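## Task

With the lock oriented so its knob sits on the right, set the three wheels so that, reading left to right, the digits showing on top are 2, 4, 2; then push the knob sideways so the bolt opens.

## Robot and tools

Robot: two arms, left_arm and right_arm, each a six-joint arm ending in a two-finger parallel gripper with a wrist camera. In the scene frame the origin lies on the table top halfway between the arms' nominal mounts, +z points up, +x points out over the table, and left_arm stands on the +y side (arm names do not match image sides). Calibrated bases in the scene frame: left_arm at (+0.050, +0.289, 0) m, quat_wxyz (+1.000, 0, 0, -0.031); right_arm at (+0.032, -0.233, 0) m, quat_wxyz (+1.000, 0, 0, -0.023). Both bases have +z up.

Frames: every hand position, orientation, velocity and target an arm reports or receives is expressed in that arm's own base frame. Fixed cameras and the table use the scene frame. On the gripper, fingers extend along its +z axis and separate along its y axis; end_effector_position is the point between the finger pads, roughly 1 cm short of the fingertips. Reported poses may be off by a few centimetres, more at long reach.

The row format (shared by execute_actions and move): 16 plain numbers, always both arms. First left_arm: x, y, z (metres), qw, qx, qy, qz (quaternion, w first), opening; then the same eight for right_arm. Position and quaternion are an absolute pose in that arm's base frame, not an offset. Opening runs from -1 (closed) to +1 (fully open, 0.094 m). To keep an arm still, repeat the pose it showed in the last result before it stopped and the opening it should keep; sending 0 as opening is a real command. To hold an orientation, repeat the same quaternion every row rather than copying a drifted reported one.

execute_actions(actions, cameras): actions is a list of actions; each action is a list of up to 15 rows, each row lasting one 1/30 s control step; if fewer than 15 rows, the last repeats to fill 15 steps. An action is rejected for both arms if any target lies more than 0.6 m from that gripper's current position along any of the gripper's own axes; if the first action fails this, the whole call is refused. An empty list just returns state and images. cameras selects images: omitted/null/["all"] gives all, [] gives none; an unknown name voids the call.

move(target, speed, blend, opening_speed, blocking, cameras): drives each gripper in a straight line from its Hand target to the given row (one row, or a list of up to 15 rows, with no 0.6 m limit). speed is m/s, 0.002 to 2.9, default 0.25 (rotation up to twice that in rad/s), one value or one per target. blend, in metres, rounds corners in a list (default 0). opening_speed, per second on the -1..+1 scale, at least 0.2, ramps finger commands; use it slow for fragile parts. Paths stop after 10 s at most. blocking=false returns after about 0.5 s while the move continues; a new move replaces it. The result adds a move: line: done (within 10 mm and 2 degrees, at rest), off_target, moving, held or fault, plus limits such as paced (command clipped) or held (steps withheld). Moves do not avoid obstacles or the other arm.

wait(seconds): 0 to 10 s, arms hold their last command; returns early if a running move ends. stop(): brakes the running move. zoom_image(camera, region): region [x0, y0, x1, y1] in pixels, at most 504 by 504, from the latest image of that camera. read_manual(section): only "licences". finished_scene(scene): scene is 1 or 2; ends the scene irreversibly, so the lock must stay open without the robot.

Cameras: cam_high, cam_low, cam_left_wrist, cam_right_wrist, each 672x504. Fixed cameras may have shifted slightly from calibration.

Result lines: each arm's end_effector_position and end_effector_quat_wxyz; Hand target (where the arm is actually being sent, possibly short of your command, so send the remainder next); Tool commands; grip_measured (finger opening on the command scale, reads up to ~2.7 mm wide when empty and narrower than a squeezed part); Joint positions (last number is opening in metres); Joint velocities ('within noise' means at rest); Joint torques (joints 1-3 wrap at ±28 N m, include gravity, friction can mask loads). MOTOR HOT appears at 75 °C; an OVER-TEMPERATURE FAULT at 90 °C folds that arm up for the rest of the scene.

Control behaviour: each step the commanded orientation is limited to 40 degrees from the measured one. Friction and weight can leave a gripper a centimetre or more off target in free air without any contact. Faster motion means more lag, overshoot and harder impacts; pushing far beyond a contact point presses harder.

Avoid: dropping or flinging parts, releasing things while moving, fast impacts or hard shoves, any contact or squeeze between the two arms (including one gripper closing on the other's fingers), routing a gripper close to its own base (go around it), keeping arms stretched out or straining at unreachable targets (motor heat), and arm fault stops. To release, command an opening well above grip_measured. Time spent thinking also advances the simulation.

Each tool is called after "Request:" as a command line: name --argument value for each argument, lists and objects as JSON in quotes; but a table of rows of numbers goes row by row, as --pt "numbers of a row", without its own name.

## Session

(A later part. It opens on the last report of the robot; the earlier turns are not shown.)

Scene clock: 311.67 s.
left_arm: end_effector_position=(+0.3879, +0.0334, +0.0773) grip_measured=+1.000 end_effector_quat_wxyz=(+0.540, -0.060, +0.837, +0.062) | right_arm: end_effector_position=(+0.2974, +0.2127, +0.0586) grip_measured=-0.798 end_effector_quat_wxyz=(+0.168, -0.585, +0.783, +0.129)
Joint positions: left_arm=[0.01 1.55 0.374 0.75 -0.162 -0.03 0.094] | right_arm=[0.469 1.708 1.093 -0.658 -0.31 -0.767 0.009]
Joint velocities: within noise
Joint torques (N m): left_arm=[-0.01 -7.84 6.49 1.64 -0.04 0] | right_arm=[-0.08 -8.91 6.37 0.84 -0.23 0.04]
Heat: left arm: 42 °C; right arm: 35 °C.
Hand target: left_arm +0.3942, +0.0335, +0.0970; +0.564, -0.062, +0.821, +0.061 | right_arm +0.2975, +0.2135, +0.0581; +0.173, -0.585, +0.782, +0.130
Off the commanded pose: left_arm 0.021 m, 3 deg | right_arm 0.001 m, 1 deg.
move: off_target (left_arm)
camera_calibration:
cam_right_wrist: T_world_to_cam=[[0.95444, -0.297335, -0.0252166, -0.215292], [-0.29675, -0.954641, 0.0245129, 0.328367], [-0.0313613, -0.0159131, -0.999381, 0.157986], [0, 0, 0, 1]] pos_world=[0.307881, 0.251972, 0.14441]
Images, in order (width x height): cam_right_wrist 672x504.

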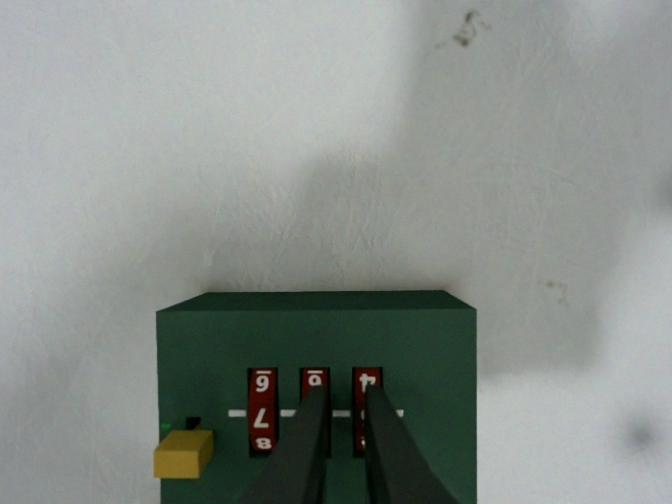

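Request:
move --pt "0.3945 0.0335 0.0972 0.564 -0.062 0.822 0.061 1 0.2950 0.213 0.047 0.173 -0.585 0.782 0.130 -0.795" --speed 0.03 --cameras '["cam_right_wrist"]'

Request:
zoom_image --camera "cam_right_wrist" --region '[240, 320, 450, 460]'

Request:
move --pt "0.3945 0.0335 0.0972 0.564 -0.062 0.822 0.061 1 0.286 0.188 0.044 0.173 -0.585 0.782 0.130 -0.795" --speed 0.05 --cameras '["cam_right_wrist"]'

Request:
zoom_image --camera "cam_right_wrist" --region '[240, 320, 450, 460]'

Scene clock: 318.23 s.
left_arm: end_effector_position=(+0.3879, +0.0334, +0.0773) grip_measured=+1.000 end_effector_quat_wxyz=(+0.540, -0.060, +0.837, +0.062) | right_arm: end_effector_position=(+0.2971, +0.2143, +0.0562) grip_measured=-0.798 end_effector_quat_wxyz=(+0.175, -0.585, +0.781, +0.132)
Joint positions: left_arm=[0.01 1.55 0.374 0.75 -0.162 -0.03 0.094] | right_arm=[0.469 1.705 1.074 -0.628 -0.319 -0.767 0.01]
Joint velocities: within noise
Joint torques (N m): left_arm=[0.02 -7.87 6.49 1.64 -0.05 0] | right_arm=[0.13 -7.95 5.01 1.08 -0.16 0.06]
Heat: left arm: 42 °C; right arm: 35 °C.
Hand target: left_arm +0.3942, +0.0335, +0.0970; +0.564, -0.062, +0.821, +0.061 | right_arm +0.2949, +0.2129, +0.0473; +0.173, -0.585, +0.782, +0.130
Off the commanded pose: left_arm 0.021 m, 3 deg | right_arm 0.010 m, 0 deg.
move: off_target (left_arm)
camera_calibration:
cam_right_wrist: T_world_to_cam=[[0.955426, -0.294399, -0.022163, -0.215742], [-0.294257, -0.955679, 0.00946536, 0.330132], [-0.0239673, -0.00252182, -0.99971, 0.150558], [0, 0, 0, 1]] pos_world=[0.306877, 0.252366, 0.142608]
Images, in order (width x height): cam_right_wrist 672x504.

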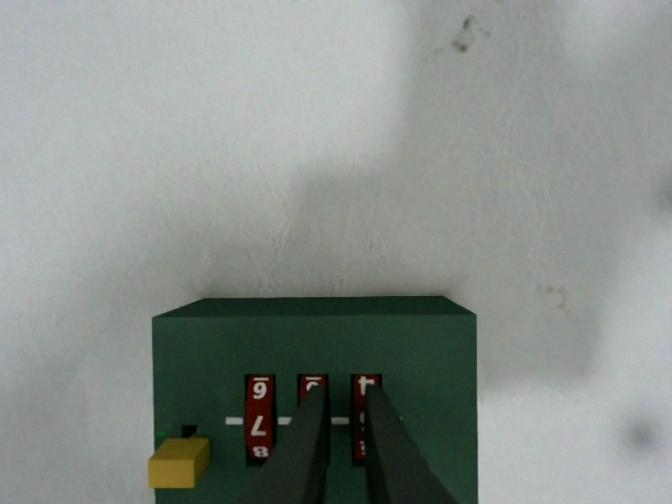

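Scaled by 2.400 from the camera's 672x504 image, which has a finer 960x720 frame.

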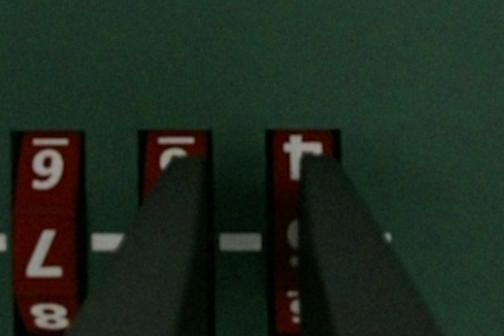

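Scene clock: 319.30 s.
left_arm: end_effector_position=(+0.3879, +0.0334, +0.0773) grip_measured=+1.000 end_effector_quat_wxyz=(+0.540, -0.060, +0.837, +0.062) | right_arm: end_effector_position=(+0.2978, +0.2024, +0.0534) grip_measured=-0.798 end_effector_quat_wxyz=(+0.201, -0.587, +0.772, +0.141)
Joint positions: left_arm=[0.01 1.55 0.374 0.75 -0.162 -0.03 0.094] | right_arm=[0.417 1.665 0.995 -0.555 -0.364 -0.819 0.01]
Joint velocities: within noise
Joint torques (N m): left_arm=[0.01 -7.84 6.5 1.64 -0.05 0] | right_arm=[-0.62 -9.07 5.04 0.3 0.12 -0.09]
Heat: left arm: 42 °C; right arm: 35 °C.
Hand target: left_arm +0.3942, +0.0335, +0.0970; +0.564, -0.062, +0.821, +0.061 | right_arm +0.2861, +0.1886, +0.0440; +0.173, -0.585, +0.782, +0.130
Off the commanded pose: left_arm 0.021 m, 3 deg | right_arm 0.021 m, 4 deg.
move: off_target (left_arm, right_arm)
camera_calibration:
cam_right_wrist: T_world_to_cam=[[0.958423, -0.285343, -0.00201306, -0.223832], [-0.285146, -0.957445, -0.044627, 0.319565], [0.0108066, 0.0433456, -0.999002, 0.128109], [0, 0, 0, 1]] pos_world=[0.304264, 0.236544, 0.141792]
Images, in order (width x height): cam_right_wrist 672x504.

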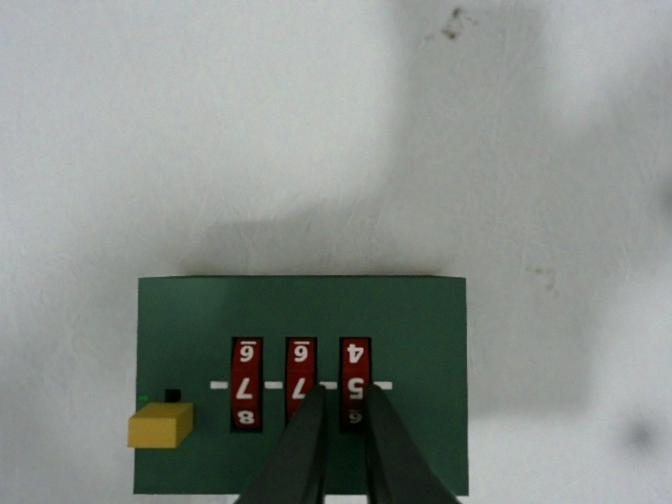

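Scaled by 2.400 from the camera's 672x504 image, which has a finer 960x720 frame.

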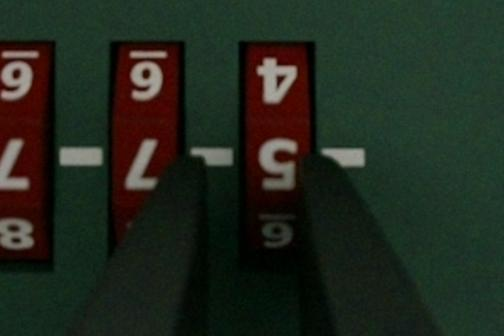

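Request:
move --pt "0.3945 0.0335 0.0972 0.564 -0.062 0.822 0.061 1 0.294 0.204 0.080 0.173 -0.585 0.782 0.130 -0.795" --pt "0.3945 0.0335 0.0972 0.564 -0.062 0.822 0.061 1 0.2955 0.2145 0.074 0.173 -0.585 0.782 0.130 -0.795" --pt "0.3945 0.0335 0.0972 0.564 -0.062 0.822 0.061 1 0.2955 0.2145 0.058 0.173 -0.585 0.782 0.130 -0.795" --speed 0.05 --cameras '["cam_right_wrist"]'

Request:
zoom_image --camera "cam_right_wrist" --region '[240, 340, 450, 480]'

Scene clock: 324.70 s.
left_arm: end_effector_position=(+0.3879, +0.0334, +0.0773) grip_measured=+1.000 end_effector_quat_wxyz=(+0.540, -0.060, +0.837, +0.062) | right_arm: end_effector_position=(+0.2980, +0.2137, +0.0682) grip_measured=-0.798 end_effector_quat_wxyz=(+0.182, -0.585, +0.780, +0.127)
Joint positions: left_arm=[0.01 1.55 0.374 0.75 -0.162 -0.03 0.094] | right_arm=[0.47 1.677 1.09 -0.655 -0.311 -0.765 0.01]
Joint velocities: within noise
Joint torques (N m): left_arm=[-0.01 -7.86 6.5 1.64 -0.04 0] | right_arm=[0.29 -6.54 6.27 0.94 -0.19 0.07]
Heat: left arm: 42 °C; right arm: 34 °C.
Hand target: left_arm +0.3942, +0.0335, +0.0970; +0.564, -0.062, +0.821, +0.061 | right_arm +0.2952, +0.2142, +0.0581; +0.173, -0.585, +0.782, +0.130
Off the commanded pose: left_arm 0.021 m, 3 deg | right_arm 0.011 m, 1 deg.
move: off_target (left_arm, right_arm)
camera_calibration:
cam_right_wrist: T_world_to_cam=[[0.954754, -0.297344, -0.00565294, -0.21687], [-0.297329, -0.954769, 0.00323951, 0.331003], [-0.0063605, -0.00141215, -0.999979, 0.157094], [0, 0, 0, 1]] pos_world=[0.306473, 0.251768, 0.154792]
Images, in order (width x height): cam_right_wrist 672x504.

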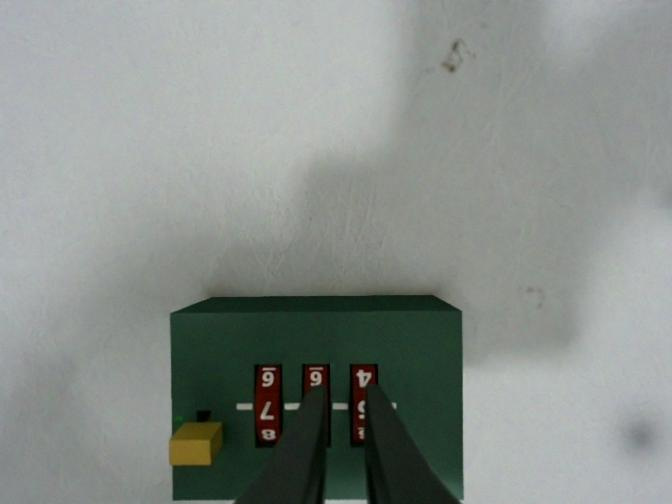

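Scaled by 2.400 from the camera's 672x504 image, which has a finer 960x720 frame.

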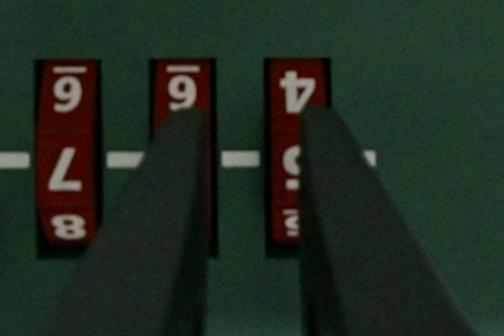

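Request:
move --pt "0.3945 0.0335 0.0972 0.564 -0.062 0.822 0.061 1 0.2935 0.2145 0.060 0.173 -0.585 0.782 0.130 -0.77" --pt "0.3945 0.0335 0.0972 0.564 -0.062 0.822 0.061 1 0.2915 0.2145 0.047 0.173 -0.585 0.782 0.130 -0.77" --speed 0.05 --cameras '["cam_right_wrist"]'

Request:
zoom_image --camera "cam_right_wrist" --region '[240, 340, 450, 480]'

Scene clock: 330.23 s.
left_arm: end_effector_position=(+0.3879, +0.0334, +0.0773) grip_measured=+1.000 end_effector_quat_wxyz=(+0.540, -0.060, +0.837, +0.062) | right_arm: end_effector_position=(+0.2942, +0.2128, +0.0575) grip_measured=-0.773 end_effector_quat_wxyz=(+0.183, -0.584, +0.780, +0.127)
Joint positions: left_arm=[0.01 1.55 0.374 0.75 -0.162 -0.03 0.094] | right_arm=[0.473 1.677 1.044 -0.606 -0.309 -0.76 0.011]
Joint velocities: within noise
Joint torques (N m): left_arm=[-0.01 -7.87 6.48 1.65 -0.05 0] | right_arm=[0.49 -6.11 6.37 0.94 -0.19 0.09]
Heat: left arm: 42 °C; right arm: 34 °C.
Hand target: left_arm +0.3942, +0.0335, +0.0970; +0.564, -0.062, +0.821, +0.061 | right_arm +0.2913, +0.2142, +0.0472; +0.173, -0.585, +0.782, +0.130
Off the commanded pose: left_arm 0.021 m, 3 deg | right_arm 0.011 m, 1 deg.
move: off_target (left_arm, right_arm)
camera_calibration:
cam_right_wrist: T_world_to_cam=[[0.95407, -0.299542, -0.0049985, -0.212936], [-0.299532, -0.954083, 0.00262256, 0.329538], [-0.00555455, -0.00100489, -0.999984, 0.146022], [0, 0, 0, 1]] pos_world=[0.302674, 0.25077, 0.144091]
Images, in order (width x height): cam_right_wrist 672x504.

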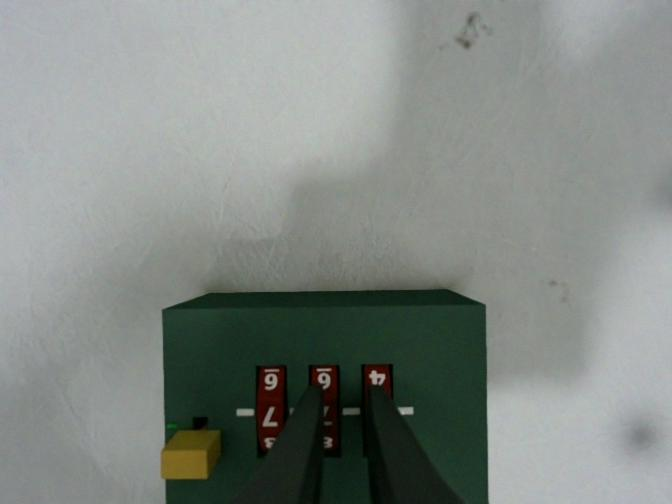

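Scaled by 2.400 from the camera's 672x504 image, which has a finer 960x720 frame.

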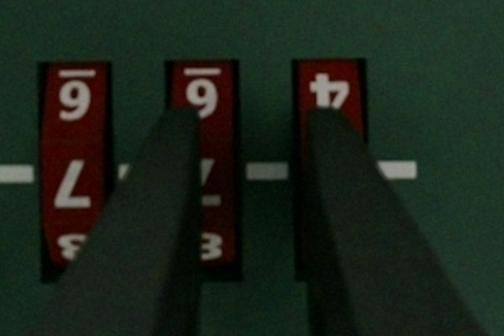

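Request:
move --pt "0.3945 0.0335 0.0972 0.564 -0.062 0.822 0.061 1 0.2920 0.2135 0.046 0.173 -0.585 0.782 0.130 -0.795" --pt "0.3945 0.0335 0.0972 0.564 -0.062 0.822 0.061 1 0.283 0.192 0.044 0.173 -0.585 0.782 0.130 -0.795" --speed 0.05 --cameras '["cam_right_wrist"]'

Request:
zoom_image --camera "cam_right_wrist" --region '[240, 320, 450, 460]'

Scene clock: 336.40 s.
left_arm: end_effector_position=(+0.3879, +0.0334, +0.0773) grip_measured=+1.000 end_effector_quat_wxyz=(+0.540, -0.060, +0.837, +0.062) | right_arm: end_effector_position=(+0.2945, +0.2098, +0.0557) grip_measured=-0.792 end_effector_quat_wxyz=(+0.204, -0.589, +0.768, +0.143)
Joint positions: left_arm=[0.01 1.55 0.374 0.75 -0.162 -0.03 0.094] | right_arm=[0.44 1.659 0.994 -0.548 -0.363 -0.802 0.01]
Joint velocities: within noise
Joint torques (N m): left_arm=[0.02 -7.86 6.49 1.64 -0.04 0] | right_arm=[-1.03 -8.92 4.71 0.3 0.17 -0.11]
Heat: left arm: 42 °C; right arm: 34 °C.
Hand target: left_arm +0.3942, +0.0335, +0.0970; +0.564, -0.062, +0.821, +0.061 | right_arm +0.2830, +0.1928, +0.0441; +0.173, -0.585, +0.781, +0.130
Off the commanded pose: left_arm 0.021 m, 3 deg | right_arm 0.024 m, 4 deg.
move: off_target (left_arm, right_arm)
camera_calibration:
cam_right_wrist: T_world_to_cam=[[0.960549, -0.27811, -0.000752305, -0.220701], [-0.277769, -0.95923, -0.0521721, 0.324468], [0.0137879, 0.0503228, -0.998638, 0.127703], [0, 0, 0, 1]] pos_world=[0.30036, 0.243434, 0.144291]
Images, in order (width x height): cam_right_wrist 672x504.

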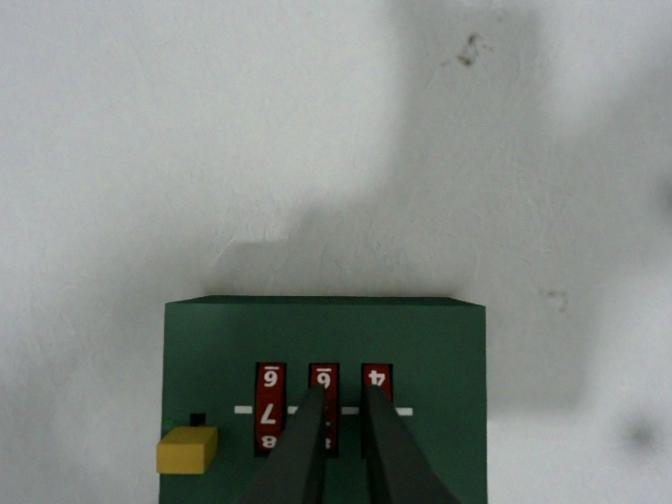

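Scaled by 2.400 from the camera's 672x504 image, which has a finer 960x720 frame.

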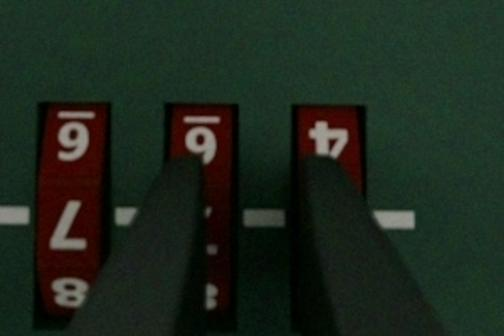

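Request:
move --pt "0.3945 0.0335 0.0972 0.564 -0.062 0.822 0.061 1 0.280 0.178 0.044 0.173 -0.585 0.782 0.130 -0.795" --speed 0.05 --cameras '["cam_right_wrist"]'

Request:
zoom_image --camera "cam_right_wrist" --region '[240, 320, 450, 460]'

Scene clock: 339.43 s.
left_arm: end_effector_position=(+0.3879, +0.0334, +0.0773) grip_measured=+1.000 end_effector_quat_wxyz=(+0.540, -0.060, +0.837, +0.062) | right_arm: end_effector_position=(+0.2937, +0.1958, +0.0534) grip_measured=-0.792 end_effector_quat_wxyz=(+0.207, -0.589, +0.768, +0.141)
Joint positions: left_arm=[0.01 1.55 0.374 0.75 -0.162 -0.03 0.094] | right_arm=[0.4 1.637 0.961 -0.545 -0.374 -0.843 0.01]
Joint velocities: within noise
Joint torques (N m): left_arm=[-0.01 -7.84 6.48 1.64 -0.05 0] | right_arm=[-1.07 -9.21 5.03 0.14 0.15 -0.07]
Heat: left arm: 42 °C; right arm: 34 °C.
Hand target: left_arm +0.3942, +0.0335, +0.0970; +0.564, -0.062, +0.821, +0.061 | right_arm +0.2802, +0.1790, +0.0440; +0.173, -0.585, +0.781, +0.131
Off the commanded pose: left_arm 0.021 m, 3 deg | right_arm 0.024 m, 4 deg.
move: off_target (left_arm, right_arm)
camera_calibration:
cam_right_wrist: T_world_to_cam=[[0.960261, -0.279042, 0.00584872, -0.223955], [-0.278343, -0.95898, -0.0536864, 0.310983], [0.0205896, 0.049925, -0.998541, 0.12416], [0, 0, 0, 1]] pos_world=[0.299059, 0.229535, 0.141984]
Images, in order (width x height): cam_right_wrist 672x504.

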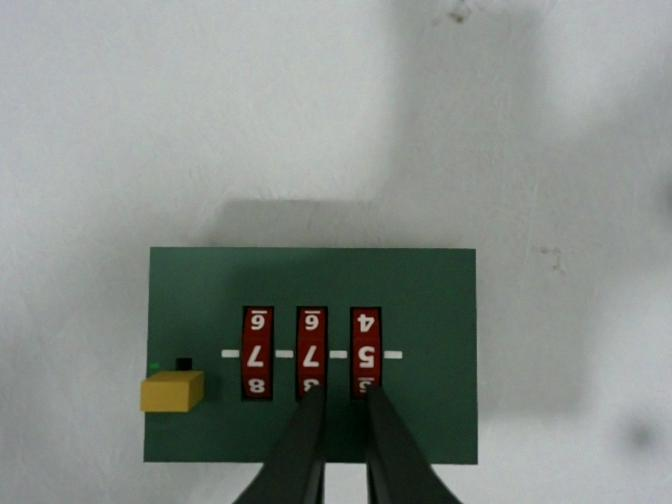

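Scaled by 2.400 from the camera's 672x504 image, which has a finer 960x720 frame.

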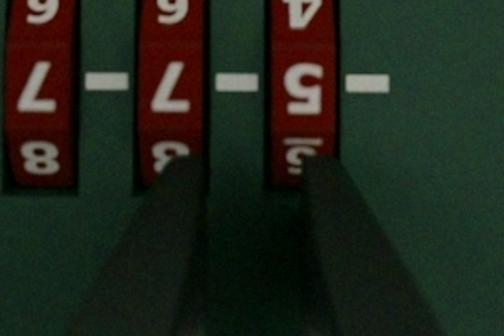

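Request:
move --pt "0.3945 0.0335 0.0972 0.564 -0.062 0.822 0.061 1 0.290 0.205 0.100 0 -0.599 0.801 0 -1" --pt "0.3945 0.0335 0.0972 0.564 -0.062 0.822 0.061 1 0.307 0.277 0.090 -0.3065 -0.5535 0.740 -0.2292 -1" --speed 0.12 --cameras '["cam_right_wrist"]'

Scene clock: 349.07 s.
left_arm: end_effector_position=(+0.3879, +0.0334, +0.0773) grip_measured=+1.000 end_effector_quat_wxyz=(+0.540, -0.060, +0.837, +0.062) | right_arm: end_effector_position=(+0.3047, +0.2746, +0.0951) grip_measured=-0.991 end_effector_quat_wxyz=(-0.052, -0.623, +0.758, -0.187)
Joint positions: left_arm=[0.01 1.55 0.374 0.75 -0.162 -0.03 0.094] | right_arm=[0.879 2.307 2.125 -1.57 0.347 -0.466 0]
Joint velocities: within noise
Joint torques (N m): left_arm=[0.01 -7.87 6.52 1.64 -0.04 0] | right_arm=[0.36 -10.78 9.14 -0.43 0.31 0.08]
Heat: left arm: 42 °C; right arm: 34 °C.
Hand target: left_arm +0.3942, +0.0335, +0.0970; +0.564, -0.062, +0.821, +0.061 | right_arm +0.3068, +0.2766, +0.0896; -0.058, -0.624, +0.754, -0.195
Off the commanded pose: left_arm 0.021 m, 3 deg | right_arm 0.006 m, 31 deg.
joint sent to its limit (right arm) — joint 4 (wrist pitch), lower limit. The joint targets are off in orientation, not in position.
move: off_target (left_arm, right_arm)
camera_calibration:
cam_right_wrist: T_world_to_cam=[[0.960415, -0.178103, 0.214201, -0.260418], [-0.277538, -0.677965, 0.680688, 0.244463], [0.0239879, -0.713192, -0.700558, 0.34181], [0, 0, 0, 1]] pos_world=[0.309758, 0.363133, 0.128836]
Images, in order (width x height): cam_right_wrist 672x504.

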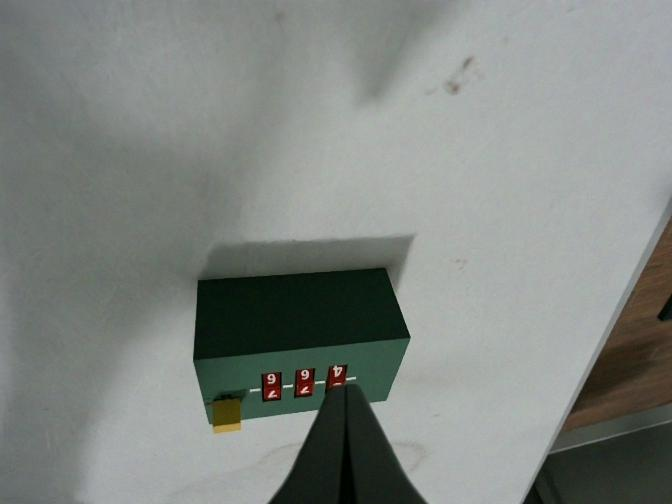

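Request:
zoom_image --camera "cam_right_wrist" --region '[190, 340, 360, 440]'

Scaled by 2.965 from the camera's 672x504 image, which has a finer 960x720 frame.

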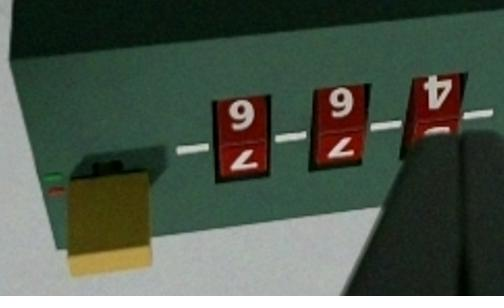

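Request:
move --pt "0.3945 0.0335 0.0972 0.564 -0.062 0.822 0.061 1 0.290 0.216 0.085 0 -0.599 0.801 0 -0.95" --pt "0.3945 0.0335 0.0972 0.564 -0.062 0.822 0.061 1 0.288 0.214 0.052 0 -0.599 0.801 0 -0.95" --speed 0.1 --cameras '["cam_right_wrist"]'

Request:
zoom_image --camera "cam_right_wrist" --region '[240, 320, 450, 460]'

Scene clock: 390.27 s.
left_arm: end_effector_position=(+0.3879, +0.0334, +0.0773) grip_measured=+1.000 end_effector_quat_wxyz=(+0.540, -0.060, +0.837, +0.062) | right_arm: end_effector_position=(+0.2829, +0.2082, +0.0557) grip_measured=-0.953 end_effector_quat_wxyz=(-0.022, -0.598, +0.801, -0.009)
Joint positions: left_arm=[0.01 1.55 0.374 0.75 -0.162 -0.03 0.094] | right_arm=[0.641 1.949 1.468 -1.134 0.018 -0.643 0.002]
Joint velocities: within noise
Joint torques (N m): left_arm=[0.02 -7.87 6.49 1.64 -0.04 0] | right_arm=[-0.34 -11.4 4.78 0.72 -0.2 -0.04]
Heat: left arm: 42 °C; right arm: 38 °C.
Hand target: left_arm +0.3942, +0.0335, +0.0970; +0.564, -0.062, +0.821, +0.061 | right_arm +0.2879, +0.2138, +0.0524; -0.001, -0.599, +0.801, +0.000
Off the commanded pose: left_arm 0.021 m, 3 deg | right_arm 0.009 m, 3 deg.
move: off_target (left_arm, right_arm)
camera_calibration:
cam_right_wrist: T_world_to_cam=[[0.951919, -0.305492, -0.022898, -0.200636], [-0.25804, -0.839854, 0.477557, 0.259674], [-0.165121, -0.448687, -0.878302, 0.275693], [0, 0, 0, 1]] pos_world=[0.303519, 0.280496, 0.113539]
Images, in order (width x height): cam_right_wrist 672x504.

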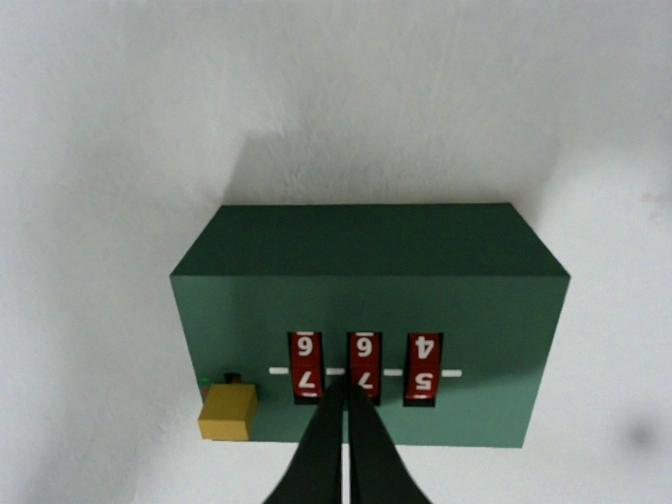

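Scaled by 2.400 from the camera's 672x504 image, which has a finer 960x720 frame.

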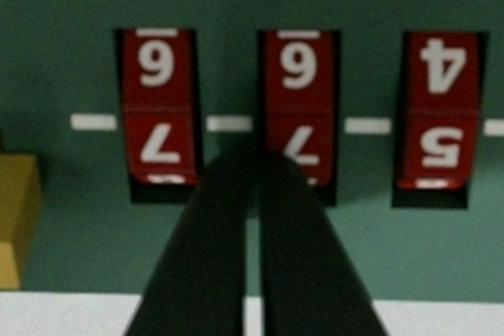

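Request:
move --pt "0.3945 0.0335 0.0972 0.564 -0.062 0.822 0.061 1 0.2885 0.2125 0.068 0 -0.599 0.801 0 -0.95" --pt "0.3945 0.0335 0.0972 0.564 -0.062 0.822 0.061 1 0.2895 0.2125 0.050 0 -0.599 0.801 0 -0.95" --speed 0.04 --cameras '["cam_right_wrist"]'

Request:
zoom_image --camera "cam_right_wrist" --region '[240, 320, 450, 460]'

Scene clock: 395.57 s.
left_arm: end_effector_position=(+0.3879, +0.0334, +0.0773) grip_measured=+1.000 end_effector_quat_wxyz=(+0.540, -0.060, +0.837, +0.062) | right_arm: end_effector_position=(+0.2835, +0.2075, +0.0556) grip_measured=-0.953 end_effector_quat_wxyz=(-0.021, -0.600, +0.800, -0.008)
Joint positions: left_arm=[0.01 1.55 0.374 0.75 -0.162 -0.03 0.094] | right_arm=[0.637 1.948 1.467 -1.132 0.017 -0.648 0.002]
Joint velocities: within noise
Joint torques (N m): left_arm=[-0.01 -7.87 6.49 1.64 -0.04 0] | right_arm=[-0.58 -11.06 4.74 0.75 -0.18 -0.02]
Heat: left arm: 42 °C; right arm: 37 °C.
Hand target: left_arm +0.3942, +0.0335, +0.0970; +0.564, -0.062, +0.821, +0.061 | right_arm +0.2894, +0.2123, +0.0504; -0.001, -0.599, +0.801, +0.000
Off the commanded pose: left_arm 0.021 m, 3 deg | right_arm 0.010 m, 3 deg.
move: off_target (left_arm, right_arm)
camera_calibration:
cam_right_wrist: T_world_to_cam=[[0.952732, -0.302945, -0.0229417, -0.20228], [-0.256058, -0.841324, 0.476033, 0.259194], [-0.163514, -0.447658, -0.879128, 0.274778], [0, 0, 0, 1]] pos_world=[0.304017, 0.279793, 0.113539]
Images, in order (width x height): cam_right_wrist 672x504.

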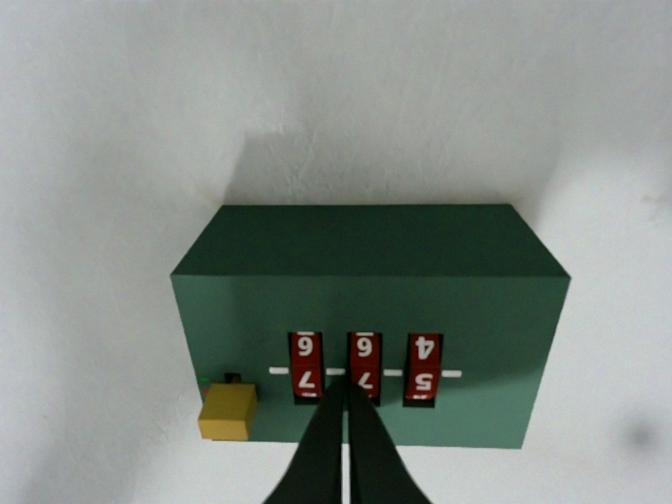

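Scaled by 2.400 from the camera's 672x504 image, which has a finer 960x720 frame.

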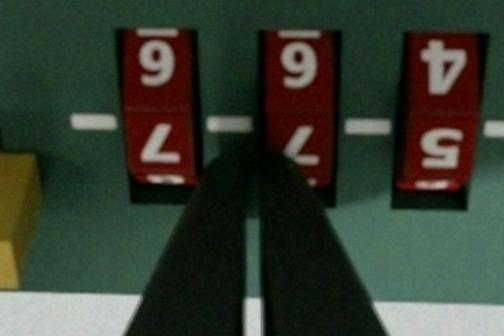

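Request:
move --pt "0.3945 0.0335 0.0972 0.564 -0.062 0.822 0.061 1 0.2925 0.2155 0.085 0 -0.599 0.801 0 -0.95" --pt "0.3945 0.0335 0.0972 0.564 -0.062 0.822 0.061 1 0.2885 0.2135 0.050 0 -0.599 0.801 0 -0.95" --speed 0.06 --cameras '["cam_right_wrist"]'

Request:
zoom_image --camera "cam_right_wrist" --region '[240, 320, 450, 460]'

Scene clock: 399.33 s.
left_arm: end_effector_position=(+0.3879, +0.0334, +0.0773) grip_measured=+1.000 end_effector_quat_wxyz=(+0.540, -0.060, +0.837, +0.062) | right_arm: end_effector_position=(+0.2862, +0.2102, +0.0557) grip_measured=-0.953 end_effector_quat_wxyz=(-0.013, -0.600, +0.800, -0.007)
Joint positions: left_arm=[0.01 1.55 0.374 0.75 -0.162 -0.03 0.094] | right_arm=[0.637 1.947 1.466 -1.116 0.014 -0.649 0.002]
Joint velocities: within noise
Joint torques (N m): left_arm=[0.02 -7.86 6.46 1.64 -0.05 -0.01] | right_arm=[-0.29 -10.99 4.67 0.6 -0.15 -0.01]
Heat: left arm: 42 °C; right arm: 37 °C.
Hand target: left_arm +0.3942, +0.0335, +0.0970; +0.564, -0.062, +0.821, +0.061 | right_arm +0.2884, +0.2134, +0.0502; -0.001, -0.599, +0.801, +0.000
Off the commanded pose: left_arm 0.021 m, 3 deg | right_arm 0.007 m, 2 deg.
move: off_target (left_arm)
camera_calibration:
cam_right_wrist: T_world_to_cam=[[0.953026, -0.30245, -0.0163126, -0.204541], [-0.260927, -0.847152, 0.462871, 0.265459], [-0.153815, -0.436872, -0.886275, 0.271863], [0, 0, 0, 1]] pos_world=[0.306015, 0.28179, 0.114736]
Images, in order (width x height): cam_right_wrist 672x504.

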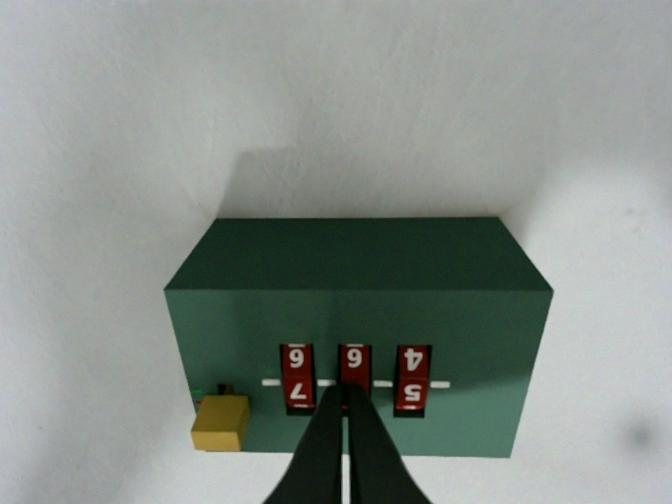

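Scaled by 2.400 from the camera's 672x504 image, which has a finer 960x720 frame.

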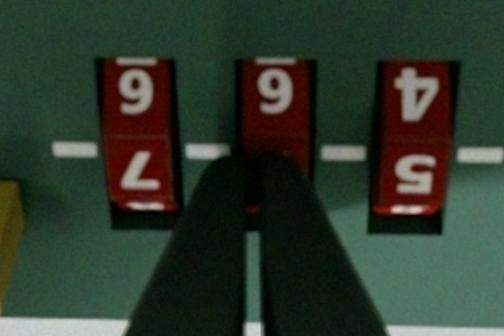

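Request:
move --pt "0.3945 0.0335 0.0972 0.564 -0.062 0.822 0.061 1 0.290 0.212 0.038 0 -0.599 0.801 0 -0.95" --pt "0.3945 0.0335 0.0972 0.564 -0.062 0.822 0.061 1 0.279 0.180 0.034 0 -0.599 0.801 0 -0.95" --speed 0.08 --cameras '["cam_right_wrist"]'

Request:
zoom_image --camera "cam_right_wrist" --region '[240, 320, 450, 460]'

Request:
move --pt "0.3945 0.0335 0.0972 0.564 -0.062 0.822 0.061 1 0.274 0.155 0.036 0 -0.599 0.801 0 -0.95" --speed 0.08 --cameras '["cam_right_wrist"]'

Request:
zoom_image --camera "cam_right_wrist" --region '[240, 320, 450, 460]'

Scene clock: 404.83 s.
left_arm: end_effector_position=(+0.3879, +0.0334, +0.0773) grip_measured=+1.000 end_effector_quat_wxyz=(+0.540, -0.060, +0.837, +0.062) | right_arm: end_effector_position=(+0.2862, +0.1983, +0.0526) grip_measured=-0.952 end_effector_quat_wxyz=(+0.034, -0.602, +0.798, +0.017)
Joint positions: left_arm=[0.01 1.55 0.374 0.75 -0.162 -0.03 0.094] | right_arm=[0.584 1.842 1.309 -0.974 -0.038 -0.707 0.002]
Joint velocities: within noise
Joint torques (N m): left_arm=[-0.01 -7.84 6.48 1.64 -0.05 0] | right_arm=[-1.03 -7.94 3.44 0.18 0.36 -0.07]
Heat: left arm: 42 °C; right arm: 37 °C.
Hand target: left_arm +0.3942, +0.0335, +0.0970; +0.564, -0.062, +0.821, +0.061 | right_arm +0.2784, +0.1803, +0.0352; +0.000, -0.599, +0.801, +0.001
Off the commanded pose: left_arm 0.021 m, 3 deg | right_arm 0.027 m, 4 deg.
move: off_target (left_arm, right_arm)
camera_calibration:
cam_right_wrist: T_world_to_cam=[[0.955106, -0.296263, -0.0000031066, -0.210849], [-0.275404, -0.887864, 0.368579, 0.274067], [-0.109199, -0.352031, -0.929597, 0.236613], [0, 0, 0, 1]] pos_world=[0.302701, 0.264162, 0.118939]
Images, in order (width x height): cam_right_wrist 672x504.

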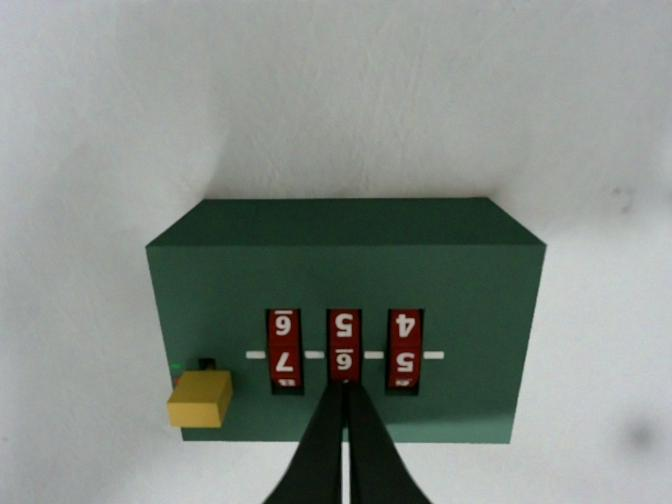

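Scaled by 2.400 from the camera's 672x504 image, which has a finer 960x720 frame.

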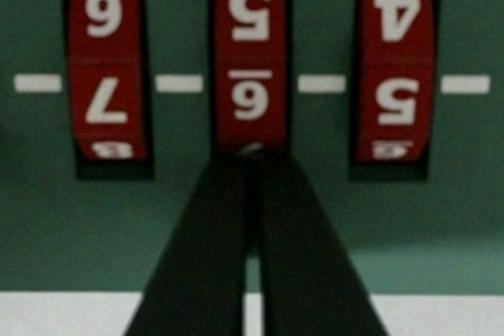

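Scene clock: 405.87 s.
left_arm: end_effector_position=(+0.3879, +0.0334, +0.0773) grip_measured=+1.000 end_effector_quat_wxyz=(+0.540, -0.060, +0.837, +0.062) | right_arm: end_effector_position=(+0.2865, +0.1830, +0.0516) grip_measured=-0.952 end_effector_quat_wxyz=(+0.049, -0.605, +0.794, +0.027)
Joint positions: left_arm=[0.01 1.55 0.374 0.75 -0.162 -0.03 0.094] | right_arm=[0.531 1.79 1.237 -0.927 -0.065 -0.767 0.002]
Joint velocities: within noise
Joint torques (N m): left_arm=[0.01 -7.84 6.49 1.64 -0.04 -0.01] | right_arm=[-1.39 -8.32 3.64 -0.19 0.64 0.02]
Heat: left arm: 42 °C; right arm: 37 °C.
Hand target: left_arm +0.3942, +0.0335, +0.0970; +0.564, -0.062, +0.821, +0.061 | right_arm +0.2736, +0.1563, +0.0374; +0.000, -0.600, +0.800, +0.001
Off the commanded pose: left_arm 0.021 m, 3 deg | right_arm 0.034 m, 6 deg.
move: off_target (left_arm, right_arm)
camera_calibration:
cam_right_wrist: T_world_to_cam=[[0.95786, -0.287227, 0.00222957, -0.218213], [-0.271414, -0.90253, 0.334326, 0.264201], [-0.0940153, -0.320842, -0.942455, 0.220897], [0, 0, 0, 1]] pos_world=[0.301493, 0.246646, 0.120343]
Images, in order (width x height): cam_right_wrist 672x504.

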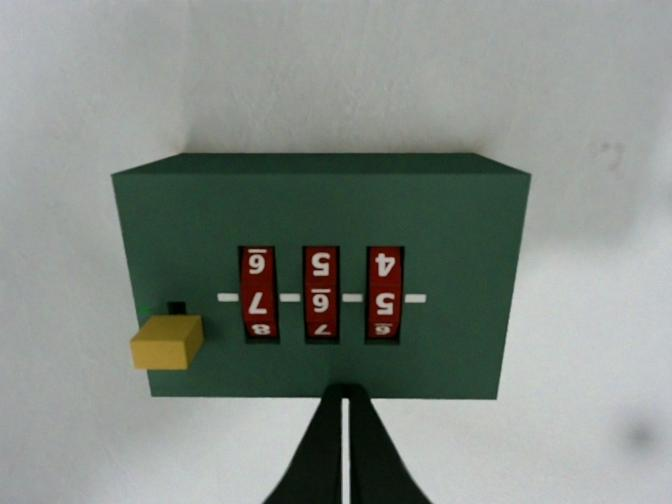

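Scaled by 2.400 from the camera's 672x504 image, which has a finer 960x720 frame.

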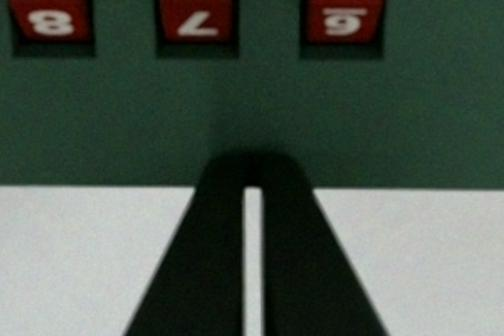

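Request:
move --pt "0.3945 0.0335 0.0972 0.564 -0.062 0.822 0.061 1 0.285 0.183 0.078 0 -0.599 0.801 0 -0.95" --pt "0.3945 0.0335 0.0972 0.564 -0.062 0.822 0.061 1 0.2937 0.2195 0.085 0 -0.599 0.801 0 -0.95" --pt "0.3945 0.0335 0.0972 0.564 -0.062 0.822 0.061 1 0.2900 0.2175 0.050 0 -0.599 0.801 0 -0.95" --speed 0.08 --cameras '["cam_right_wrist"]'

Request:
move --pt "0.3945 0.0335 0.0972 0.564 -0.062 0.822 0.061 1 0.2905 0.215 0.038 0 -0.599 0.801 0 -0.95" --pt "0.3945 0.0335 0.0972 0.564 -0.062 0.822 0.061 1 0.279 0.180 0.034 0 -0.599 0.801 0 -0.95" --speed 0.08 --cameras '["cam_right_wrist"]'

Scene clock: 413.57 s.
left_arm: end_effector_position=(+0.3879, +0.0334, +0.0773) grip_measured=+1.000 end_effector_quat_wxyz=(+0.540, -0.060, +0.837, +0.062) | right_arm: end_effector_position=(+0.2901, +0.2164, +0.0595) grip_measured=-0.952 end_effector_quat_wxyz=(+0.007, -0.599, +0.801, +0.002)
Joint positions: left_arm=[0.01 1.55 0.374 0.75 -0.162 -0.03 0.094] | right_arm=[0.636 1.932 1.46 -1.086 -0.004 -0.648 0.002]
Joint velocities: within noise
Joint torques (N m): left_arm=[0.01 -7.86 6.49 1.65 -0.05 0] | right_arm=[0.31 -8.54 6.45 0.3 0.03 0.08]
Heat: left arm: 42 °C; right arm: 37 °C.
Hand target: left_arm +0.3942, +0.0335, +0.0970; +0.564, -0.062, +0.821, +0.061 | right_arm +0.2898, +0.2174, +0.0502; +0.000, -0.599, +0.801, +0.000
Off the commanded pose: left_arm 0.021 m, 3 deg | right_arm 0.010 m, 1 deg.
move: off_target (left_arm)
camera_calibration:
cam_right_wrist: T_world_to_cam=[[0.952679, -0.303892, -0.00720598, -0.206409], [-0.27231, -0.86373, 0.42405, 0.279238], [-0.135089, -0.402021, -0.90561, 0.266708], [0, 0, 0, 1]] pos_world=[0.30871, 0.285683, 0.121635]
Images, in order (width x height): cam_right_wrist 672x504.

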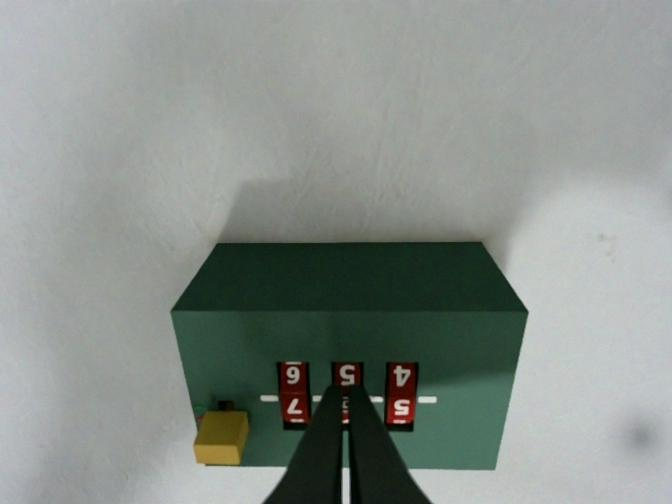

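Scene clock: 414.80 s.
left_arm: end_effector_position=(+0.3879, +0.0334, +0.0773) grip_measured=+1.000 end_effector_quat_wxyz=(+0.540, -0.060, +0.837, +0.062) | right_arm: end_effector_position=(+0.2899, +0.2083, +0.0544) grip_measured=-0.952 end_effector_quat_wxyz=(+0.050, -0.605, +0.794, +0.026)
Joint positions: left_arm=[0.01 1.55 0.374 0.75 -0.162 -0.03 0.094] | right_arm=[0.592 1.843 1.315 -0.946 -0.057 -0.707 0.002]
Joint velocities: within noise
Joint torques (N m): left_arm=[0.01 -7.84 6.49 1.64 -0.05 0] | right_arm=[-1.55 -8.1 3.33 -0.08 0.55 0.02]
Heat: left arm: 42 °C; right arm: 36 °C.
Hand target: left_arm +0.3942, +0.0335, +0.0970; +0.564, -0.062, +0.821, +0.061 | right_arm +0.2783, +0.1811, +0.0358; +0.000, -0.600, +0.800, +0.001
Off the commanded pose: left_arm 0.021 m, 3 deg | right_arm 0.037 m, 7 deg.
move: off_target (left_arm, right_arm)
camera_calibration:
cam_right_wrist: T_world_to_cam=[[0.957838, -0.28725, 0.00579584, -0.214348], [-0.27268, -0.90253, 0.333293, 0.287421], [-0.0905075, -0.320821, -0.942805, 0.231005], [0, 0, 0, 1]] pos_world=[0.304593, 0.271946, 0.123239]
Images, in order (width x height): cam_right_wrist 672x504.

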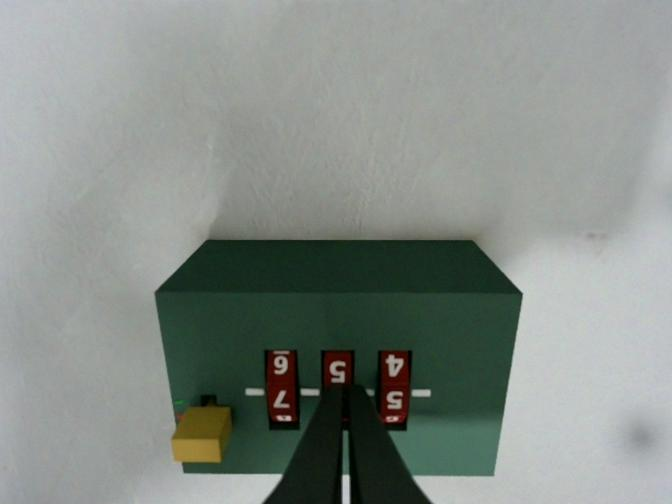

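Request:
move --pt "0.3945 0.0335 0.0972 0.564 -0.062 0.822 0.061 1 0.275 0.165 0.035 0 -0.599 0.801 0 -0.95" --speed 0.08 --cameras '["cam_right_wrist"]'

Scene clock: 417.27 s.
left_arm: end_effector_position=(+0.3879, +0.0334, +0.0773) grip_measured=+1.000 end_effector_quat_wxyz=(+0.540, -0.060, +0.837, +0.062) | right_arm: end_effector_position=(+0.2896, +0.1958, +0.0527) grip_measured=-0.952 end_effector_quat_wxyz=(+0.056, -0.605, +0.794, +0.025)
Joint positions: left_arm=[0.01 1.55 0.374 0.75 -0.162 -0.03 0.094] | right_arm=[0.561 1.81 1.265 -0.92 -0.06 -0.739 0.002]
Joint velocities: within noise
Joint torques (N m): left_arm=[0.02 -7.84 6.49 1.65 -0.05 0] | right_arm=[-1.62 -8.44 3.45 -0.26 0.59 -0.02]
Heat: left arm: 43 °C; right arm: 36 °C.
Hand target: left_arm +0.3942, +0.0335, +0.0970; +0.564, -0.062, +0.821, +0.061 | right_arm +0.2747, +0.1666, +0.0367; +0.000, -0.600, +0.800, +0.001
Off the commanded pose: left_arm 0.021 m, 3 deg | right_arm 0.038 m, 7 deg.
move: off_target (left_arm, right_arm)
camera_calibration:
cam_right_wrist: T_world_to_cam=[[0.958192, -0.285811, 0.0134002, -0.218467], [-0.274387, -0.904598, 0.326211, 0.277913], [-0.0811129, -0.31625, -0.945202, 0.221925], [0, 0, 0, 1]] pos_world=[0.30359, 0.259143, 0.122033]
Images, in order (width x height): cam_right_wrist 672x504.

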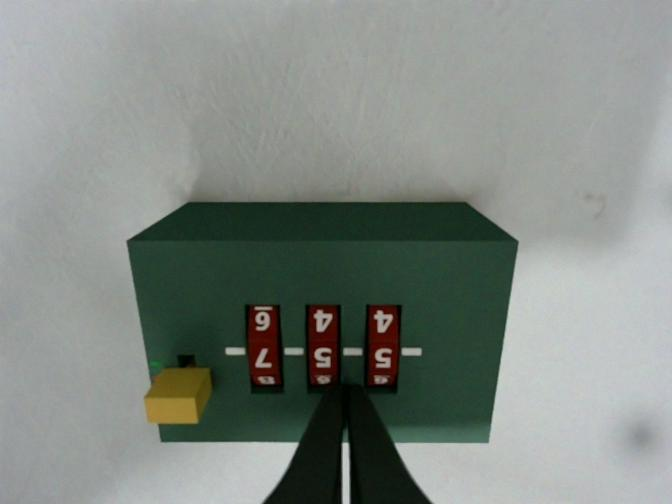

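Request:
move --pt "0.3945 0.0335 0.0972 0.564 -0.062 0.822 0.061 1 0.285 0.183 0.078 0 -0.599 0.801 0 -0.95" --pt "0.3945 0.0335 0.0972 0.564 -0.062 0.822 0.061 1 0.2927 0.2195 0.085 0 -0.599 0.801 0 -0.95" --pt "0.3945 0.0335 0.0972 0.564 -0.062 0.822 0.061 1 0.2890 0.2165 0.050 0 -0.599 0.801 0 -0.95" --speed 0.1 --cameras '["cam_right_wrist"]'

Request:
move --pt "0.3945 0.0335 0.0972 0.564 -0.062 0.822 0.061 1 0.2895 0.214 0.038 0 -0.599 0.801 0 -0.95" --pt "0.3945 0.0335 0.0972 0.564 -0.062 0.822 0.061 1 0.275 0.169 0.035 0 -0.599 0.801 0 -0.95" --speed 0.08 --cameras '["cam_right_wrist"]'

Scene clock: 424.87 s.
left_arm: end_effector_position=(+0.3879, +0.0334, +0.0773) grip_measured=+1.000 end_effector_quat_wxyz=(+0.540, -0.060, +0.837, +0.062) | right_arm: end_effector_position=(+0.2883, +0.2160, +0.0589) grip_measured=-0.952 end_effector_quat_wxyz=(+0.006, -0.600, +0.800, +0.002)
Joint positions: left_arm=[0.01 1.55 0.374 0.75 -0.162 -0.03 0.094] | right_arm=[0.639 1.927 1.452 -1.084 -0.003 -0.649 0.002]
Joint velocities: within noise
Joint torques (N m): left_arm=[-0.01 -7.86 6.48 1.64 -0.05 -0.01] | right_arm=[0.02 -8.65 6.54 0.25 0.03 0.08]
Heat: left arm: 43 °C; right arm: 35 °C.
Hand target: left_arm +0.3942, +0.0335, +0.0970; +0.564, -0.062, +0.821, +0.061 | right_arm +0.2889, +0.2163, +0.0502; +0.000, -0.599, +0.801, +0.000
Off the commanded pose: left_arm 0.021 m, 3 deg | right_arm 0.009 m, 1 deg.
move: off_target (left_arm)
camera_calibration:
cam_right_wrist: T_world_to_cam=[[0.953599, -0.300991, -0.00735265, -0.205661], [-0.269317, -0.863659, 0.426099, 0.27763], [-0.134602, -0.404348, -0.904646, 0.26612], [0, 0, 0, 1]] pos_world=[0.306709, 0.28548, 0.120935]
Images, in order (width x height): cam_right_wrist 672x504.

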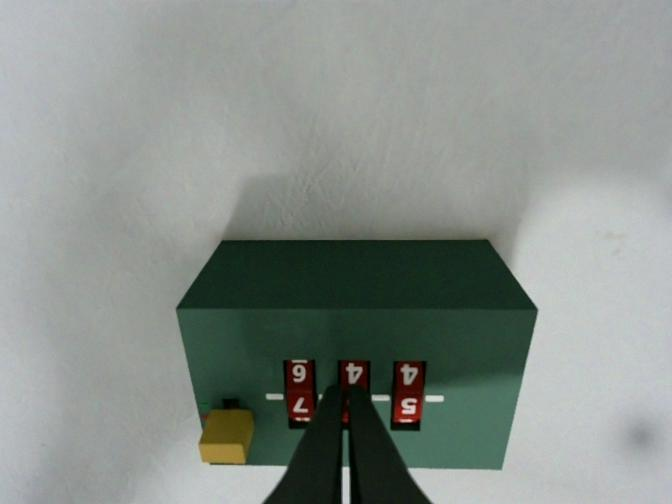

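Scene clock: 426.23 s.
left_arm: end_effector_position=(+0.3879, +0.0334, +0.0773) grip_measured=+1.000 end_effector_quat_wxyz=(+0.540, -0.060, +0.837, +0.062) | right_arm: end_effector_position=(+0.2884, +0.1949, +0.0526) grip_measured=-0.952 end_effector_quat_wxyz=(+0.049, -0.603, +0.796, +0.022)
Joint positions: left_arm=[0.01 1.55 0.374 0.75 -0.162 -0.03 0.094] | right_arm=[0.565 1.815 1.273 -0.934 -0.052 -0.729 0.002]
Joint velocities: within noise
Joint torques (N m): left_arm=[-0.01 -7.87 6.49 1.64 -0.05 0] | right_arm=[-1.14 -8.27 3.37 -0.12 0.51 -0.12]
Heat: left arm: 43 °C; right arm: 35 °C.
Hand target: left_arm +0.3942, +0.0335, +0.0970; +0.564, -0.062, +0.821, +0.061 | right_arm +0.2747, +0.1701, +0.0365; +0.000, -0.600, +0.800, +0.001
Off the commanded pose: left_arm 0.021 m, 3 deg | right_arm 0.034 m, 6 deg.
move: off_target (left_arm, right_arm)
camera_calibration:
cam_right_wrist: T_world_to_cam=[[0.956309, -0.292174, 0.0103712, -0.215639], [-0.278193, -0.898492, 0.33959, 0.275939], [-0.089901, -0.327638, -0.940516, 0.225943], [0, 0, 0, 1]] pos_world=[0.303294, 0.258952, 0.121034]
Images, in order (width x height): cam_right_wrist 672x504.

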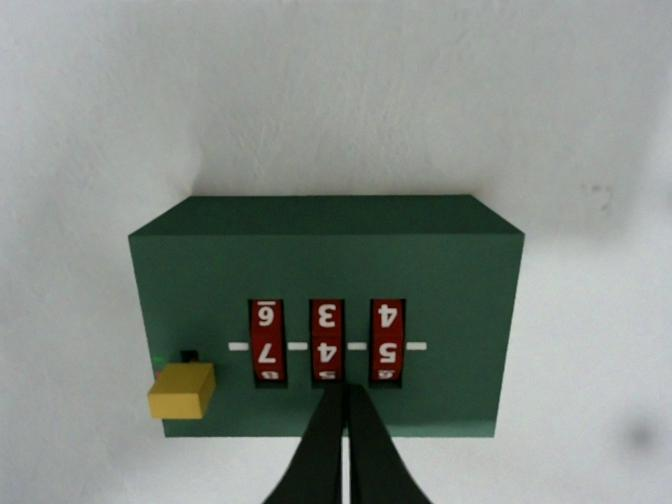

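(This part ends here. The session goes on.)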